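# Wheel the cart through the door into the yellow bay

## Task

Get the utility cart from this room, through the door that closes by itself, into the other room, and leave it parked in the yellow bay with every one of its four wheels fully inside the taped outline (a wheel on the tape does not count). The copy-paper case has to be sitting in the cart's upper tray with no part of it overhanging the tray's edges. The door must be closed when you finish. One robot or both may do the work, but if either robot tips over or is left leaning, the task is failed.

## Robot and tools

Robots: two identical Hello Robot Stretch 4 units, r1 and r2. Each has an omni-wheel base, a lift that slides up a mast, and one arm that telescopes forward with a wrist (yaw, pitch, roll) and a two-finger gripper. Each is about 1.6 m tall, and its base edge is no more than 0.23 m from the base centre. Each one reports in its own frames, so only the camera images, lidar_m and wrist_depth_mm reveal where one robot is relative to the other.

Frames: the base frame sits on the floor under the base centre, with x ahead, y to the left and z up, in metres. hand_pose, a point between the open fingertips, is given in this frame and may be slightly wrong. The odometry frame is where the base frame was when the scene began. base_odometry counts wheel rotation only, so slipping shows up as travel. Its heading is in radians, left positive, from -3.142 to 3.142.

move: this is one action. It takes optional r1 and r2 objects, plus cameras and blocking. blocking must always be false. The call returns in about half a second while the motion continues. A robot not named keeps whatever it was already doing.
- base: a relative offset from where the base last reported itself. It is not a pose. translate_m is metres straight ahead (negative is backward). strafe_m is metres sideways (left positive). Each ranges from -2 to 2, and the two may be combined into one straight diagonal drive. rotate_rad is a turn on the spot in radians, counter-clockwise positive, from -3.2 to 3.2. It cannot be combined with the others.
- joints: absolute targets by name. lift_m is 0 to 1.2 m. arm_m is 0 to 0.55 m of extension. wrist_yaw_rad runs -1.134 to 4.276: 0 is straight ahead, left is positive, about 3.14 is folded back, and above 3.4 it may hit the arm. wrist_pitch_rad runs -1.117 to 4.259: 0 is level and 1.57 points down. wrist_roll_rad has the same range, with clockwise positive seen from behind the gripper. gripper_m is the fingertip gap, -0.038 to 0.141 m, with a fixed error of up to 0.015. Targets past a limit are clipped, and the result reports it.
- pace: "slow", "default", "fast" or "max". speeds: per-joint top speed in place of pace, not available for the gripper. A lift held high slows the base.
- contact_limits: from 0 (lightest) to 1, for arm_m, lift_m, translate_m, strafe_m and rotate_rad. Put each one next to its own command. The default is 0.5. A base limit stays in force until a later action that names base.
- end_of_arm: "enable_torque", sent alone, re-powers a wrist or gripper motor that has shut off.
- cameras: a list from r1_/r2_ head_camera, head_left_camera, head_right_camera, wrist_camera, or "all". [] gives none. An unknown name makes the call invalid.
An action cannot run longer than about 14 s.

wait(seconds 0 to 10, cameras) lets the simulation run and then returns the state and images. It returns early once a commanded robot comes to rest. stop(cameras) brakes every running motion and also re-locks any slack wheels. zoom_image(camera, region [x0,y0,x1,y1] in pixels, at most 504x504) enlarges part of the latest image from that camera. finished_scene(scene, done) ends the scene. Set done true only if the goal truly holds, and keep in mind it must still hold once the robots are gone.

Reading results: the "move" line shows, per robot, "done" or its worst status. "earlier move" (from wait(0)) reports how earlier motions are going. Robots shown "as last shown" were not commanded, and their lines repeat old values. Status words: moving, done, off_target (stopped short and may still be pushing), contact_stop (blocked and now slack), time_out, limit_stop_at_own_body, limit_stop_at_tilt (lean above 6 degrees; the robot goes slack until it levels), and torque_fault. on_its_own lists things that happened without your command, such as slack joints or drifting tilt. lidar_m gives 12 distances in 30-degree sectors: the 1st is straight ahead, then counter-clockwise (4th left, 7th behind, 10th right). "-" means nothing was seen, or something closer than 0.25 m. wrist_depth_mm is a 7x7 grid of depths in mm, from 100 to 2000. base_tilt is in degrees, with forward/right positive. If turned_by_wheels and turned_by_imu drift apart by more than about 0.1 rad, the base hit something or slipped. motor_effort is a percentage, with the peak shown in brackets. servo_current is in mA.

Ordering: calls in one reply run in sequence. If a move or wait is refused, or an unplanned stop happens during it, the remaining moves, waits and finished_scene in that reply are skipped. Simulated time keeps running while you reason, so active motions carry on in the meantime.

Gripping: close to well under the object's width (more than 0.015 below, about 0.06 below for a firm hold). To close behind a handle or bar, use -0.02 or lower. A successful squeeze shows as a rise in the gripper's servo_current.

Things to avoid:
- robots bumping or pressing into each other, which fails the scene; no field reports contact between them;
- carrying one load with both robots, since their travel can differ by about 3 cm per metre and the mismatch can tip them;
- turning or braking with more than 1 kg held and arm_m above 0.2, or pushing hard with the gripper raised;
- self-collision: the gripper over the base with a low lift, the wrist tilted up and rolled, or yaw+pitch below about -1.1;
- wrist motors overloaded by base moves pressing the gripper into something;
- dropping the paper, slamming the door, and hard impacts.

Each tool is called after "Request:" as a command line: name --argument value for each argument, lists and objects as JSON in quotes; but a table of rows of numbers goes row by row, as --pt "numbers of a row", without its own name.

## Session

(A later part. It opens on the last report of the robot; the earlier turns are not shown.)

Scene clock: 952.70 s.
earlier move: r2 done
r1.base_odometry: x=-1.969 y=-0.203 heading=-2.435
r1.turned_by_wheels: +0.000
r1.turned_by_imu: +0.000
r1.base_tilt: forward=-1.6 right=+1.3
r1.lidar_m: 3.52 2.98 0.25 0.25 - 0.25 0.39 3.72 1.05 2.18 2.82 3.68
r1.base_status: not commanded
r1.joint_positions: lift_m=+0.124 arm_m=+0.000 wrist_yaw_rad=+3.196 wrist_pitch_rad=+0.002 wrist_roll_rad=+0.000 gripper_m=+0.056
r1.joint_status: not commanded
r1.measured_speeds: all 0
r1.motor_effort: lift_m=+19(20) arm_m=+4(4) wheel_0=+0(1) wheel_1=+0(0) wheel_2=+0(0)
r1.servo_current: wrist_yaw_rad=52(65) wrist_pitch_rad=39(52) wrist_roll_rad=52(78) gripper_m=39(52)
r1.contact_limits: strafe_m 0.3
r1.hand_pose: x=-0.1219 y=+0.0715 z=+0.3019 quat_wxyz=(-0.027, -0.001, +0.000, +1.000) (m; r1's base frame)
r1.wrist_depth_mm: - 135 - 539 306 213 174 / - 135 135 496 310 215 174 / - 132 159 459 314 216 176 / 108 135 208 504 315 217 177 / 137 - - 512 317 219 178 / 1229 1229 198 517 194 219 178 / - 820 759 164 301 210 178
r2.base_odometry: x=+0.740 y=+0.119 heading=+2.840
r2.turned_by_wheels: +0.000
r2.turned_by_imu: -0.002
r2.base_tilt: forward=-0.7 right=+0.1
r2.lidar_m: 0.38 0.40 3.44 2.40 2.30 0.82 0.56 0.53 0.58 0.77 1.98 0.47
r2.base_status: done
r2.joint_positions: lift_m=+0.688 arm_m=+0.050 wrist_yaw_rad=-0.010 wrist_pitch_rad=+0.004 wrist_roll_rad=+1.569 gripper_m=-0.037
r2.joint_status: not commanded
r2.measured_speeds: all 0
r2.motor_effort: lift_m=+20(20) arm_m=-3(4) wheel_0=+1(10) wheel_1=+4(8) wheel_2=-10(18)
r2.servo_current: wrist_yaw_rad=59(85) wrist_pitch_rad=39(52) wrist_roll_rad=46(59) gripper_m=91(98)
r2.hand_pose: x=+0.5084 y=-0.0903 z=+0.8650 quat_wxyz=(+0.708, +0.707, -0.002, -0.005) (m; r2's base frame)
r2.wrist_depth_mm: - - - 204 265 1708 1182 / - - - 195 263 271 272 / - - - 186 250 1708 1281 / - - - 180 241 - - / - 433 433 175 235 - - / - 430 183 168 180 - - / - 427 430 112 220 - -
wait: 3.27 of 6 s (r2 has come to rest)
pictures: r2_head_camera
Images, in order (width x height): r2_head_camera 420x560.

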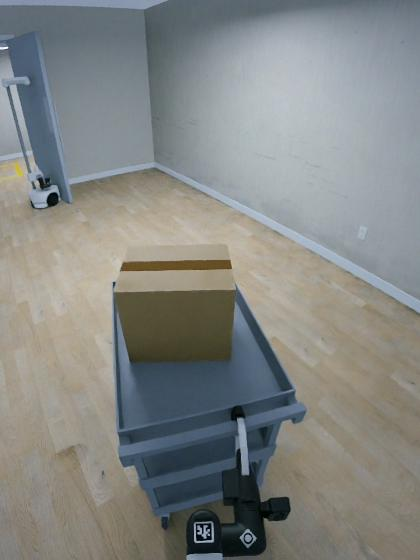

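Request:
move --r2 '{"base":{"strafe_m":-0.17},"pace":"slow"}' --blocking false --cameras '[]'

Request:
wait --seconds 6 --cameras '[]'

Request:
move --r2 '{"base":{"rotate_rad":0.35},"pace":"slow"}' --blocking false --cameras '[]'

Request:
wait --seconds 4 --cameras '["r2_head_camera"]'

Scene clock: 959.97 s.
move: r2 moving
r1: as last shown
r1.lidar_m: 3.55 2.99 0.25 0.25 - 0.25 0.38 3.68 1.06 2.20 2.81 3.71
r1.motor_effort: lift_m=+19(19) arm_m=+4(4) wheel_0=+0(1) wheel_1=+0(0) wheel_2=+0(0)
r1.servo_current: wrist_yaw_rad=65(65) wrist_pitch_rad=46(46) wrist_roll_rad=52(65) gripper_m=33(46)
r1.contact_limits: strafe_m 0.3
r1.wrist_depth_mm: - 134 - 544 306 213 174 / - 134 135 500 310 214 174 / - 132 159 455 314 216 176 / 108 135 208 504 315 217 177 / 137 - - 517 317 219 177 / 1229 1229 198 517 195 220 178 / - 820 759 164 301 210 177
r2.base_odometry: x=+0.745 y=+0.132 heading=+2.840
r2.turned_by_wheels: +0.000
r2.turned_by_imu: +0.001
r2.base_tilt: forward=-0.7 right=+0.0
r2.lidar_m: 0.39 0.37 3.41 2.41 2.31 0.81 0.55 0.53 0.57 0.77 1.95 0.47
r2.base_status: strafe_m moving
r2.joint_positions: lift_m=+0.688 arm_m=+0.050 wrist_yaw_rad=-0.004 wrist_pitch_rad=+0.004 wrist_roll_rad=+1.569 gripper_m=-0.037
r2.joint_status: not commanded
r2.measured_speeds: translate_m=-0.001 strafe_m=-0.056 rotate_rad=+0.003 lift_m=+0.000 arm_m=+0.000 wrist_yaw_rad=+0.038 wrist_pitch_rad=+0.000 wrist_roll_rad=+0.000
r2.motor_effort: lift_m=+20(20) arm_m=-4(4) wheel_0=+12(12) wheel_1=-7(8) wheel_2=-1(7)
r2.servo_current: wrist_yaw_rad=46(72) wrist_pitch_rad=46(46) wrist_roll_rad=52(52) gripper_m=91(98)
r2.hand_pose: x=+0.5090 y=-0.0885 z=+0.8650 quat_wxyz=(+0.708, +0.707, +0.000, -0.003) (m; r2's base frame)
r2.wrist_depth_mm: - - - 199 - 1708 1182 / - - - 193 258 267 267 / - - - 186 249 1808 1229 / - - - 181 241 - - / - 430 430 175 234 - - / - 430 185 168 179 - - / - 430 433 112 222 - -
pictures: none
No camera images: "cameras" was empty.

Scene clock: 962.33 s.
earlier move: r2 done
r1.base_odometry: x=-1.969 y=-0.203 heading=-2.435
r1.turned_by_wheels: +0.000
r1.turned_by_imu: +0.000
r1.base_tilt: forward=-1.6 right=+1.2
r1.lidar_m: 3.60 2.99 0.25 0.25 - 0.25 0.35 3.70 1.03 2.17 2.80 3.68
r1.base_status: not commanded
r1.joint_positions: lift_m=+0.124 arm_m=+0.000 wrist_yaw_rad=+3.196 wrist_pitch_rad=+0.002 wrist_roll_rad=+0.000 gripper_m=+0.056
r1.joint_status: not commanded
r1.measured_speeds: all 0
r1.motor_effort: lift_m=+19(19) arm_m=+4(4) wheel_0=+0(1) wheel_1=+0(0) wheel_2=+0(0)
r1.servo_current: wrist_yaw_rad=46(65) wrist_pitch_rad=46(52) wrist_roll_rad=46(65) gripper_m=46(46)
r1.contact_limits: strafe_m 0.3
r1.hand_pose: x=-0.1219 y=+0.0715 z=+0.3019 quat_wxyz=(-0.027, -0.001, +0.000, +1.000) (m; r1's base frame)
r1.wrist_depth_mm: - 135 - 539 304 213 174 / - 135 134 492 310 214 174 / - 132 159 455 314 216 176 / 108 135 208 512 315 217 177 / 137 - - 512 319 218 178 / 1229 1229 198 521 195 220 178 / - 820 759 164 301 211 177
r2.base_odometry: x=+0.791 y=+0.281 heading=+2.840
r2.turned_by_wheels: +0.000
r2.turned_by_imu: +0.003
r2.base_tilt: forward=-0.6 right=+0.0
r2.lidar_m: 0.36 0.34 3.62 2.54 2.12 0.68 0.49 0.46 0.46 0.66 1.75 0.52
r2.base_status: done
r2.joint_positions: lift_m=+0.688 arm_m=+0.050 wrist_yaw_rad=+0.010 wrist_pitch_rad=+0.004 wrist_roll_rad=+1.569 gripper_m=-0.037
r2.joint_status: not commanded
r2.measured_speeds: all 0
r2.motor_effort: lift_m=+20(20) arm_m=-3(4) wheel_0=+7(17) wheel_1=-3(8) wheel_2=+5(7)
r2.servo_current: wrist_yaw_rad=59(78) wrist_pitch_rad=46(52) wrist_roll_rad=46(65) gripper_m=98(104)
r2.hand_pose: x=+0.5102 y=-0.0844 z=+0.8650 quat_wxyz=(+0.708, +0.707, +0.005, +0.002) (m; r2's base frame)
r2.wrist_depth_mm: - - - - - 1661 1182 / - - - 215 - 1661 1182 / - - - 202 268 282 283 / - - - 191 252 1863 - / - - - 179 238 - - / - 418 186 168 179 - - / - 418 410 112 218 - -
wait: 2.37 of 6 s (r2 has come to rest)
pictures: none
No camera images: "cameras" was empty.

Scene clock: 962.83 s.
move: r2 moving
r1: as last shown
r1.base_tilt: forward=-1.6 right=+1.3
r1.lidar_m: 3.57 3.03 0.25 0.25 - 0.25 0.38 3.69 1.03 2.19 2.81 3.73
r1.motor_effort: lift_m=+19(20) arm_m=+4(4) wheel_0=+0(0) wheel_1=+0(0) wheel_2=+0(0)
r1.servo_current: wrist_yaw_rad=52(52) wrist_pitch_rad=39(46) wrist_roll_rad=59(59) gripper_m=46(46)
r1.contact_limits: strafe_m 0.3
r1.wrist_depth_mm: - 135 - 539 306 213 173 / - 134 135 496 310 214 175 / - 132 159 455 312 216 176 / 108 135 208 508 315 217 177 / 137 - - 508 315 218 178 / 1229 1229 198 517 194 219 178 / - 820 768 164 301 210 178
r2.base_odometry: x=+0.791 y=+0.281 heading=+2.963
r2.turned_by_wheels: +0.123
r2.turned_by_imu: +0.118
r2.base_tilt: forward=-0.7 right=+0.1
r2.lidar_m: 0.37 0.37 3.20 2.48 1.47 0.64 0.48 0.46 0.49 0.75 2.24 0.50
r2.base_status: rotate_rad moving
r2.joint_positions: lift_m=+0.688 arm_m=+0.050 wrist_yaw_rad=-0.016 wrist_pitch_rad=+0.004 wrist_roll_rad=+1.569 gripper_m=-0.037
r2.joint_status: not commanded
r2.measured_speeds: translate_m=-0.002 strafe_m=+0.000 rotate_rad=+0.474 lift_m=+0.000 arm_m=+0.000 wrist_yaw_rad=-0.087 wrist_pitch_rad=+0.000 wrist_roll_rad=+0.000
r2.motor_effort: lift_m=+20(20) arm_m=-2(4) wheel_0=-11(13) wheel_1=-9(10) wheel_2=-19(19)
r2.servo_current: wrist_yaw_rad=72(72) wrist_pitch_rad=39(52) wrist_roll_rad=46(52) gripper_m=91(98)
r2.hand_pose: x=+0.5078 y=-0.0920 z=+0.8650 quat_wxyz=(+0.708, +0.707, -0.004, -0.007) (m; r2's base frame)
r2.wrist_depth_mm: - - - 213 - 1661 1182 / - - - 204 268 1499 1098 / - - - 191 257 1537 1138 / - - - 182 245 1808 - / - - - 174 234 - - / - 418 185 166 180 - - / - 415 415 112 216 - -
pictures: none
No camera images: "cameras" was empty.

Scene clock: 963.83 s.
earlier move: r2 done
r1.base_odometry: x=-1.969 y=-0.203 heading=-2.435
r1.turned_by_wheels: +0.000
r1.turned_by_imu: +0.000
r1.base_tilt: forward=-1.6 right=+1.3
r1.lidar_m: 3.52 3.03 0.25 0.25 - 0.25 0.38 3.68 1.03 2.14 2.78 3.72
r1.base_status: not commanded
r1.joint_positions: lift_m=+0.124 arm_m=+0.000 wrist_yaw_rad=+3.196 wrist_pitch_rad=+0.002 wrist_roll_rad=+0.000 gripper_m=+0.056
r1.joint_status: not commanded
r1.measured_speeds: all 0
r1.motor_effort: lift_m=+19(20) arm_m=+4(4) wheel_0=+0(1) wheel_1=+0(0) wheel_2=+0(0)
r1.servo_current: wrist_yaw_rad=26(59) wrist_pitch_rad=39(46) wrist_roll_rad=52(59) gripper_m=46(52)
r1.contact_limits: strafe_m 0.3
r1.hand_pose: x=-0.1219 y=+0.0715 z=+0.3019 quat_wxyz=(-0.027, -0.001, +0.000, +1.000) (m; r1's base frame)
r1.wrist_depth_mm: - 134 - 539 306 213 173 / - 135 135 500 309 214 175 / - 132 159 459 314 216 176 / 108 135 208 508 315 217 176 / 137 - - 512 317 219 178 / 1229 1229 198 521 195 219 178 / - 809 768 164 301 209 178
r2.base_odometry: x=+0.791 y=+0.281 heading=-3.094
r2.turned_by_wheels: +0.226
r2.turned_by_imu: +0.199
r2.base_tilt: forward=-0.6 right=+0.1
r2.lidar_m: 0.43 0.44 2.74 2.44 0.94 0.52 0.46 0.47 0.52 1.03 2.25 0.46
r2.base_status: done
r2.joint_positions: lift_m=+0.688 arm_m=+0.050 wrist_yaw_rad=+0.001 wrist_pitch_rad=+0.004 wrist_roll_rad=+1.569 gripper_m=-0.037
r2.joint_status: not commanded
r2.measured_speeds: all 0
r2.motor_effort: lift_m=+20(20) arm_m=-3(5) wheel_0=-4(15) wheel_1=-6(11) wheel_2=-4(27)
r2.servo_current: wrist_yaw_rad=39(137) wrist_pitch_rad=46(52) wrist_roll_rad=52(59) gripper_m=91(98)
r2.hand_pose: x=+0.5093 y=-0.0873 z=+0.8650 quat_wxyz=(+0.708, +0.707, +0.001, -0.001) (m; r2's base frame)
r2.wrist_depth_mm: - - - 154 213 221 223 / - - - 158 216 1397 - / - - - 160 220 - - / - 436 433 163 225 - - / - 449 445 166 228 - - / - - 184 167 179 - - / - - 508 112 236 - -
wait: 1.00 of 4 s (r2 has come to rest)
pictures: r2_head_camera
Images, in order (width x height): r2_head_camera 420x560.

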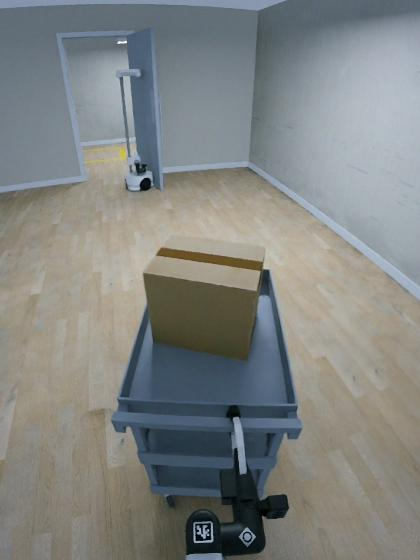

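Request:
move --r2 '{"base":{"strafe_m":-0.27},"pace":"slow"}' --blocking false --cameras '[]'

Request:
wait --seconds 6 --cameras '["r2_head_camera"]'

Request:
move --r2 '{"base":{"rotate_rad":0.3},"pace":"slow"}' --blocking false --cameras '[]'

Request:
wait --seconds 4 --cameras '["r2_head_camera"]'

Scene clock: 971.13 s.
move: r2 moving
r1: as last shown
r1.lidar_m: 3.52 3.01 0.25 0.25 - 0.25 0.38 3.70 1.04 2.13 2.80 3.73
r1.motor_effort: lift_m=+19(19) arm_m=+4(4) wheel_0=+0(1) wheel_1=+0(0) wheel_2=+0(0)
r1.servo_current: wrist_yaw_rad=52(65) wrist_pitch_rad=39(52) wrist_roll_rad=46(59) gripper_m=39(46)
r1.contact_limits: strafe_m 0.3
r1.wrist_depth_mm: - 134 - 539 306 214 173 / - 134 135 496 309 214 174 / - 132 159 455 314 216 176 / 108 135 208 508 315 217 177 / 137 - - 512 317 218 178 / 1229 1205 198 521 194 219 178 / - 809 759 164 301 210 178
r2.base_odometry: x=+0.790 y=+0.295 heading=-3.094
r2.turned_by_wheels: +0.000
r2.turned_by_imu: +0.001
r2.base_tilt: forward=-0.7 right=+0.1
r2.lidar_m: 0.43 0.47 2.78 2.47 0.95 0.53 0.46 0.46 0.54 1.02 2.23 0.45
r2.base_status: strafe_m moving
r2.joint_positions: lift_m=+0.688 arm_m=+0.050 wrist_yaw_rad=+0.003 wrist_pitch_rad=+0.004 wrist_roll_rad=+1.569 gripper_m=-0.037
r2.joint_status: not commanded
r2.measured_speeds: translate_m=+0.000 strafe_m=-0.056 rotate_rad=-0.001 lift_m=+0.000 arm_m=+0.000 wrist_yaw_rad=+0.004 wrist_pitch_rad=+0.000 wrist_roll_rad=+0.000
r2.motor_effort: lift_m=+20(20) arm_m=-4(4) wheel_0=+13(13) wheel_1=-7(10) wheel_2=+0(3)
r2.servo_current: wrist_yaw_rad=52(59) wrist_pitch_rad=33(52) wrist_roll_rad=52(59) gripper_m=78(91)
r2.hand_pose: x=+0.5095 y=-0.0866 z=+0.8650 quat_wxyz=(+0.708, +0.707, +0.002, +0.000) (m; r2's base frame)
r2.wrist_depth_mm: - - - 153 179 219 1098 / - - - 156 215 230 - / - - - 159 218 - - / - 433 427 162 224 - - / - 452 445 165 228 - - / - - 186 167 178 - - / - - 504 112 236 - -
pictures: none
No camera images: "cameras" was empty.

Scene clock: 974.47 s.
earlier move: r2 done
r1.base_odometry: x=-1.969 y=-0.203 heading=-2.435
r1.turned_by_wheels: +0.000
r1.turned_by_imu: +0.000
r1.base_tilt: forward=-1.6 right=+1.3
r1.lidar_m: 3.56 3.01 0.25 0.25 - 0.25 0.37 3.67 1.05 2.16 2.81 3.70
r1.base_status: not commanded
r1.joint_positions: lift_m=+0.124 arm_m=+0.000 wrist_yaw_rad=+3.196 wrist_pitch_rad=+0.002 wrist_roll_rad=+0.000 gripper_m=+0.056
r1.joint_status: not commanded
r1.measured_speeds: all 0
r1.motor_effort: lift_m=+19(20) arm_m=+4(4) wheel_0=+0(1) wheel_1=+0(1) wheel_2=+0(0)
r1.servo_current: wrist_yaw_rad=65(65) wrist_pitch_rad=39(52) wrist_roll_rad=65(65) gripper_m=39(52)
r1.contact_limits: strafe_m 0.3
r1.hand_pose: x=-0.1219 y=+0.0715 z=+0.3019 quat_wxyz=(-0.027, -0.001, +0.000, +1.000) (m; r1's base frame)
r1.wrist_depth_mm: - 135 - 539 306 213 174 / - 134 135 496 309 215 174 / - 132 159 455 312 216 176 / 108 135 208 504 315 217 177 / 137 - - 512 317 219 178 / 1229 1229 198 517 194 220 178 / - 809 768 164 301 210 178
r2.base_odometry: x=+0.778 y=+0.550 heading=-3.094
r2.turned_by_wheels: +0.000
r2.turned_by_imu: +0.002
r2.base_tilt: forward=-0.6 right=+0.1
r2.lidar_m: 0.41 0.41 3.08 2.72 0.78 0.47 0.39 0.40 0.49 0.89 1.97 2.34
r2.base_status: done
r2.joint_positions: lift_m=+0.688 arm_m=+0.050 wrist_yaw_rad=+0.010 wrist_pitch_rad=+0.004 wrist_roll_rad=+1.569 gripper_m=-0.037
r2.joint_status: not commanded
r2.measured_speeds: all 0
r2.motor_effort: lift_m=+20(20) arm_m=-4(4) wheel_0=+6(19) wheel_1=-5(10) wheel_2=+2(3)
r2.servo_current: wrist_yaw_rad=65(72) wrist_pitch_rad=46(52) wrist_roll_rad=52(59) gripper_m=91(98)
r2.hand_pose: x=+0.5102 y=-0.0845 z=+0.8650 quat_wxyz=(+0.708, +0.707, +0.005, +0.002) (m; r2's base frame)
r2.wrist_depth_mm: - - - - - 1661 1160 / - - - - - 1708 1205 / - - - - - 1708 1205 / - - - - - 1708 1205 / - - 647 170 171 237 239 / - 469 186 169 178 - - / - 433 433 112 229 - -
wait: 3.33 of 6 s (r2 has come to rest)
pictures: r2_head_camera
Images, in order (width x height): r2_head_camera 420x560.

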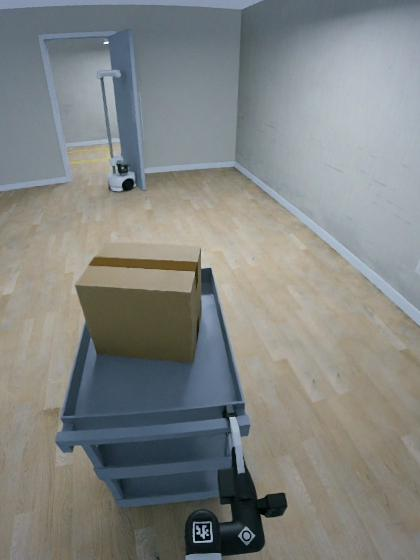

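Scene clock: 974.97 s.
move: r2 moving
r1: as last shown
r1.base_tilt: forward=-1.6 right=+1.2
r1.lidar_m: 3.56 3.03 0.25 0.25 - 0.25 0.40 3.72 1.05 2.17 2.80 3.71
r1.motor_effort: lift_m=+19(19) arm_m=+4(4) wheel_0=+0(0) wheel_1=+0(0) wheel_2=+0(0)
r1.servo_current: wrist_yaw_rad=39(72) wrist_pitch_rad=39(46) wrist_roll_rad=65(65) gripper_m=39(46)
r1.contact_limits: strafe_m 0.3
r1.wrist_depth_mm: - 134 - 539 306 213 173 / - 135 135 496 310 214 175 / - 132 159 455 312 216 176 / 108 135 208 508 317 218 177 / 137 - - 517 319 219 178 / 1229 1229 198 521 195 219 178 / - 809 768 164 301 210 178
r2.base_odometry: x=+0.778 y=+0.550 heading=-2.969
r2.turned_by_wheels: +0.124
r2.turned_by_imu: +0.120
r2.base_tilt: forward=-0.7 right=+0.1
r2.lidar_m: 0.40 0.48 2.92 2.71 0.67 0.43 0.39 0.42 0.53 1.21 2.00 0.51
r2.base_status: rotate_rad moving
r2.joint_positions: lift_m=+0.688 arm_m=+0.050 wrist_yaw_rad=-0.007 wrist_pitch_rad=+0.004 wrist_roll_rad=+1.569 gripper_m=-0.037
r2.joint_status: not commanded
r2.measured_speeds: translate_m=-0.001 strafe_m=-0.001 rotate_rad=+0.492 lift_m=+0.000 arm_m=+0.000 wrist_yaw_rad=-0.001 wrist_pitch_rad=+0.000 wrist_roll_rad=+0.000
r2.motor_effort: lift_m=+20(20) arm_m=-3(4) wheel_0=-9(10) wheel_1=-6(10) wheel_2=-17(17)
r2.servo_current: wrist_yaw_rad=46(78) wrist_pitch_rad=46(46) wrist_roll_rad=52(52) gripper_m=85(91)
r2.hand_pose: x=+0.5086 y=-0.0895 z=+0.8650 quat_wxyz=(+0.708, +0.707, -0.001, -0.004) (m; r2's base frame)
r2.wrist_depth_mm: - - - - - 1708 1160 / - - - - - 1708 1205 / - - - - - 1756 1255 / - - - 167 168 235 236 / - - 525 167 229 - - / - 436 185 167 180 - - / - 455 449 112 230 - -
pictures: none
No camera images: "cameras" was empty.

Scene clock: 975.83 s.
earlier move: r2 done
r1.base_odometry: x=-1.969 y=-0.203 heading=-2.435
r1.turned_by_wheels: +0.000
r1.turned_by_imu: +0.000
r1.base_tilt: forward=-1.6 right=+1.3
r1.lidar_m: 3.53 3.04 0.25 0.25 - 0.25 0.39 3.70 1.04 2.16 2.81 3.68
r1.base_status: not commanded
r1.joint_positions: lift_m=+0.124 arm_m=+0.000 wrist_yaw_rad=+3.196 wrist_pitch_rad=+0.002 wrist_roll_rad=+0.000 gripper_m=+0.056
r1.joint_status: not commanded
r1.measured_speeds: all 0
r1.motor_effort: lift_m=+19(19) arm_m=+4(4) wheel_0=+0(1) wheel_1=+0(0) wheel_2=+0(0)
r1.servo_current: wrist_yaw_rad=52(72) wrist_pitch_rad=39(46) wrist_roll_rad=46(65) gripper_m=39(52)
r1.contact_limits: strafe_m 0.3
r1.hand_pose: x=-0.1219 y=+0.0715 z=+0.3019 quat_wxyz=(-0.027, -0.001, +0.000, +1.000) (m; r1's base frame)
r1.wrist_depth_mm: - 134 - 539 306 213 174 / - 135 135 496 310 215 175 / - 132 159 459 314 216 176 / 108 135 208 504 315 217 177 / 137 - - 512 317 218 177 / 1229 1255 198 517 195 219 178 / - 820 759 164 301 209 178
r2.base_odometry: x=+0.778 y=+0.550 heading=-2.795
r2.turned_by_wheels: +0.174
r2.turned_by_imu: +0.169
r2.base_tilt: forward=-0.7 right=+0.1
r2.lidar_m: 0.45 0.51 2.79 1.33 0.55 0.40 0.37 0.44 0.65 1.98 2.10 0.45
r2.base_status: done
r2.joint_positions: lift_m=+0.688 arm_m=+0.050 wrist_yaw_rad=-0.007 wrist_pitch_rad=+0.004 wrist_roll_rad=+1.569 gripper_m=-0.037
r2.joint_status: not commanded
r2.measured_speeds: all 0
r2.motor_effort: lift_m=+20(20) arm_m=+2(4) wheel_0=-5(10) wheel_1=-5(10) wheel_2=-7(17)
r2.servo_current: wrist_yaw_rad=52(78) wrist_pitch_rad=39(46) wrist_roll_rad=52(59) gripper_m=91(91)
r2.hand_pose: x=+0.5087 y=-0.0894 z=+0.8650 quat_wxyz=(+0.708, +0.707, -0.001, -0.004) (m; r2's base frame)
r2.wrist_depth_mm: - - - - - 1756 1160 / - - - - - 1708 1205 / - - 585 144 145 210 212 / - 445 430 150 214 - - / - 473 459 158 225 - - / - - 184 165 179 - - / - - - 112 245 - -
wait: 0.87 of 4 s (r2 has come to rest)
pictures: r2_head_camera
Images, in order (width x height): r2_head_camera 420x560.

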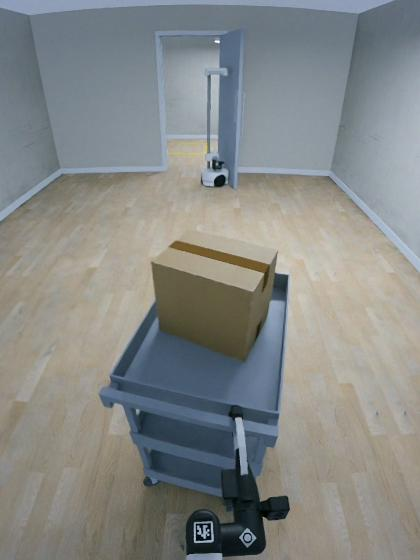

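Request:
move --r2 '{"base":{"strafe_m":-0.3},"pace":"slow"}' --blocking false --cameras '[]'

Request:
wait --seconds 6 --cameras '["r2_head_camera"]'

Scene clock: 983.27 s.
move: r2 moving
r1: as last shown
r1.lidar_m: 3.52 3.00 0.25 0.25 - 0.25 0.39 3.67 1.05 2.18 2.79 3.70
r1.motor_effort: lift_m=+19(19) arm_m=+4(4) wheel_0=+0(0) wheel_1=+0(0) wheel_2=+0(0)
r1.servo_current: wrist_yaw_rad=52(59) wrist_pitch_rad=39(52) wrist_roll_rad=59(59) gripper_m=39(46)
r1.contact_limits: strafe_m 0.3
r1.wrist_depth_mm: - 134 - 539 306 213 174 / - 135 134 496 310 214 174 / - 132 159 459 312 216 176 / 108 135 208 504 315 217 177 / 137 - - 512 319 218 178 / 1229 1229 198 517 195 219 178 / - 809 759 164 301 210 178
r2.base_odometry: x=+0.773 y=+0.564 heading=-2.795
r2.turned_by_wheels: +0.000
r2.turned_by_imu: +0.001
r2.base_tilt: forward=-0.7 right=+0.1
r2.lidar_m: 0.43 0.51 2.80 1.41 0.56 0.40 0.39 0.44 0.64 1.95 2.11 0.45
r2.base_status: strafe_m moving
r2.joint_positions: lift_m=+0.688 arm_m=+0.050 wrist_yaw_rad=-0.001 wrist_pitch_rad=+0.004 wrist_roll_rad=+1.569 gripper_m=-0.037
r2.joint_status: not commanded
r2.measured_speeds: translate_m=+0.000 strafe_m=-0.056 rotate_rad=-0.001 lift_m=+0.000 arm_m=+0.000 wrist_yaw_rad=+0.025 wrist_pitch_rad=+0.000 wrist_roll_rad=+0.000
r2.motor_effort: lift_m=+20(20) arm_m=+4(4) wheel_0=+11(11) wheel_1=-7(9) wheel_2=+0(5)
r2.servo_current: wrist_yaw_rad=39(65) wrist_pitch_rad=46(46) wrist_roll_rad=52(52) gripper_m=91(98)
r2.hand_pose: x=+0.5092 y=-0.0878 z=+0.8650 quat_wxyz=(+0.708, +0.707, +0.001, -0.002) (m; r2's base frame)
r2.wrist_depth_mm: - - - - - 1708 1160 / - - - - - 1708 1182 / - - 569 141 142 210 211 / - 442 430 148 213 - - / - 473 462 157 224 - - / - - 185 165 179 - - / - - - 112 247 - -
pictures: none
No camera images: "cameras" was empty.

Scene clock: 986.90 s.
earlier move: r2 done
r1.base_odometry: x=-1.969 y=-0.203 heading=-2.435
r1.turned_by_wheels: +0.000
r1.turned_by_imu: +0.000
r1.base_tilt: forward=-1.6 right=+1.3
r1.lidar_m: 3.56 3.00 0.25 0.25 - 0.25 0.38 3.71 0.99 2.20 2.82 3.70
r1.base_status: not commanded
r1.joint_positions: lift_m=+0.124 arm_m=+0.000 wrist_yaw_rad=+3.196 wrist_pitch_rad=+0.002 wrist_roll_rad=+0.000 gripper_m=+0.056
r1.joint_status: not commanded
r1.measured_speeds: all 0
r1.motor_effort: lift_m=+19(19) arm_m=+4(4) wheel_0=+0(1) wheel_1=+0(0) wheel_2=+0(0)
r1.servo_current: wrist_yaw_rad=46(65) wrist_pitch_rad=52(52) wrist_roll_rad=59(65) gripper_m=39(52)
r1.contact_limits: strafe_m 0.3
r1.hand_pose: x=-0.1219 y=+0.0715 z=+0.3019 quat_wxyz=(-0.027, -0.001, +0.000, +1.000) (m; r1's base frame)
r1.wrist_depth_mm: - 134 - 539 306 213 173 / - 135 134 496 310 214 174 / - 132 159 452 312 216 176 / 108 135 208 504 315 217 177 / 137 - - 512 317 219 178 / 1229 1229 198 517 194 219 178 / - 809 768 164 301 209 178
r2.base_odometry: x=+0.676 y=+0.832 heading=-2.795
r2.turned_by_wheels: +0.000
r2.turned_by_imu: +0.003
r2.base_tilt: forward=-0.6 right=+0.1
r2.lidar_m: 0.42 0.44 3.10 1.38 0.58 0.41 0.39 0.46 0.64 1.68 1.79 0.51
r2.base_status: done
r2.joint_positions: lift_m=+0.688 arm_m=+0.050 wrist_yaw_rad=+0.005 wrist_pitch_rad=+0.004 wrist_roll_rad=+1.569 gripper_m=-0.037
r2.joint_status: not commanded
r2.measured_speeds: all 0
r2.motor_effort: lift_m=+20(20) arm_m=+4(4) wheel_0=+4(14) wheel_1=-5(9) wheel_2=+0(5)
r2.servo_current: wrist_yaw_rad=59(65) wrist_pitch_rad=46(52) wrist_roll_rad=46(59) gripper_m=91(98)
r2.hand_pose: x=+0.5098 y=-0.0858 z=+0.8650 quat_wxyz=(+0.708, +0.707, +0.003, +0.001) (m; r2's base frame)
r2.wrist_depth_mm: - - - - - 1708 1160 / - - - - - 1708 1205 / - - - - - 1708 1229 / - - - 171 232 239 240 / - - 521 170 233 - - / - 430 186 170 179 - - / - - 449 112 230 - -
wait: 3.63 of 6 s (r2 has come to rest)
pictures: r2_head_camera
Images, in order (width x height): r2_head_camera 420x560.

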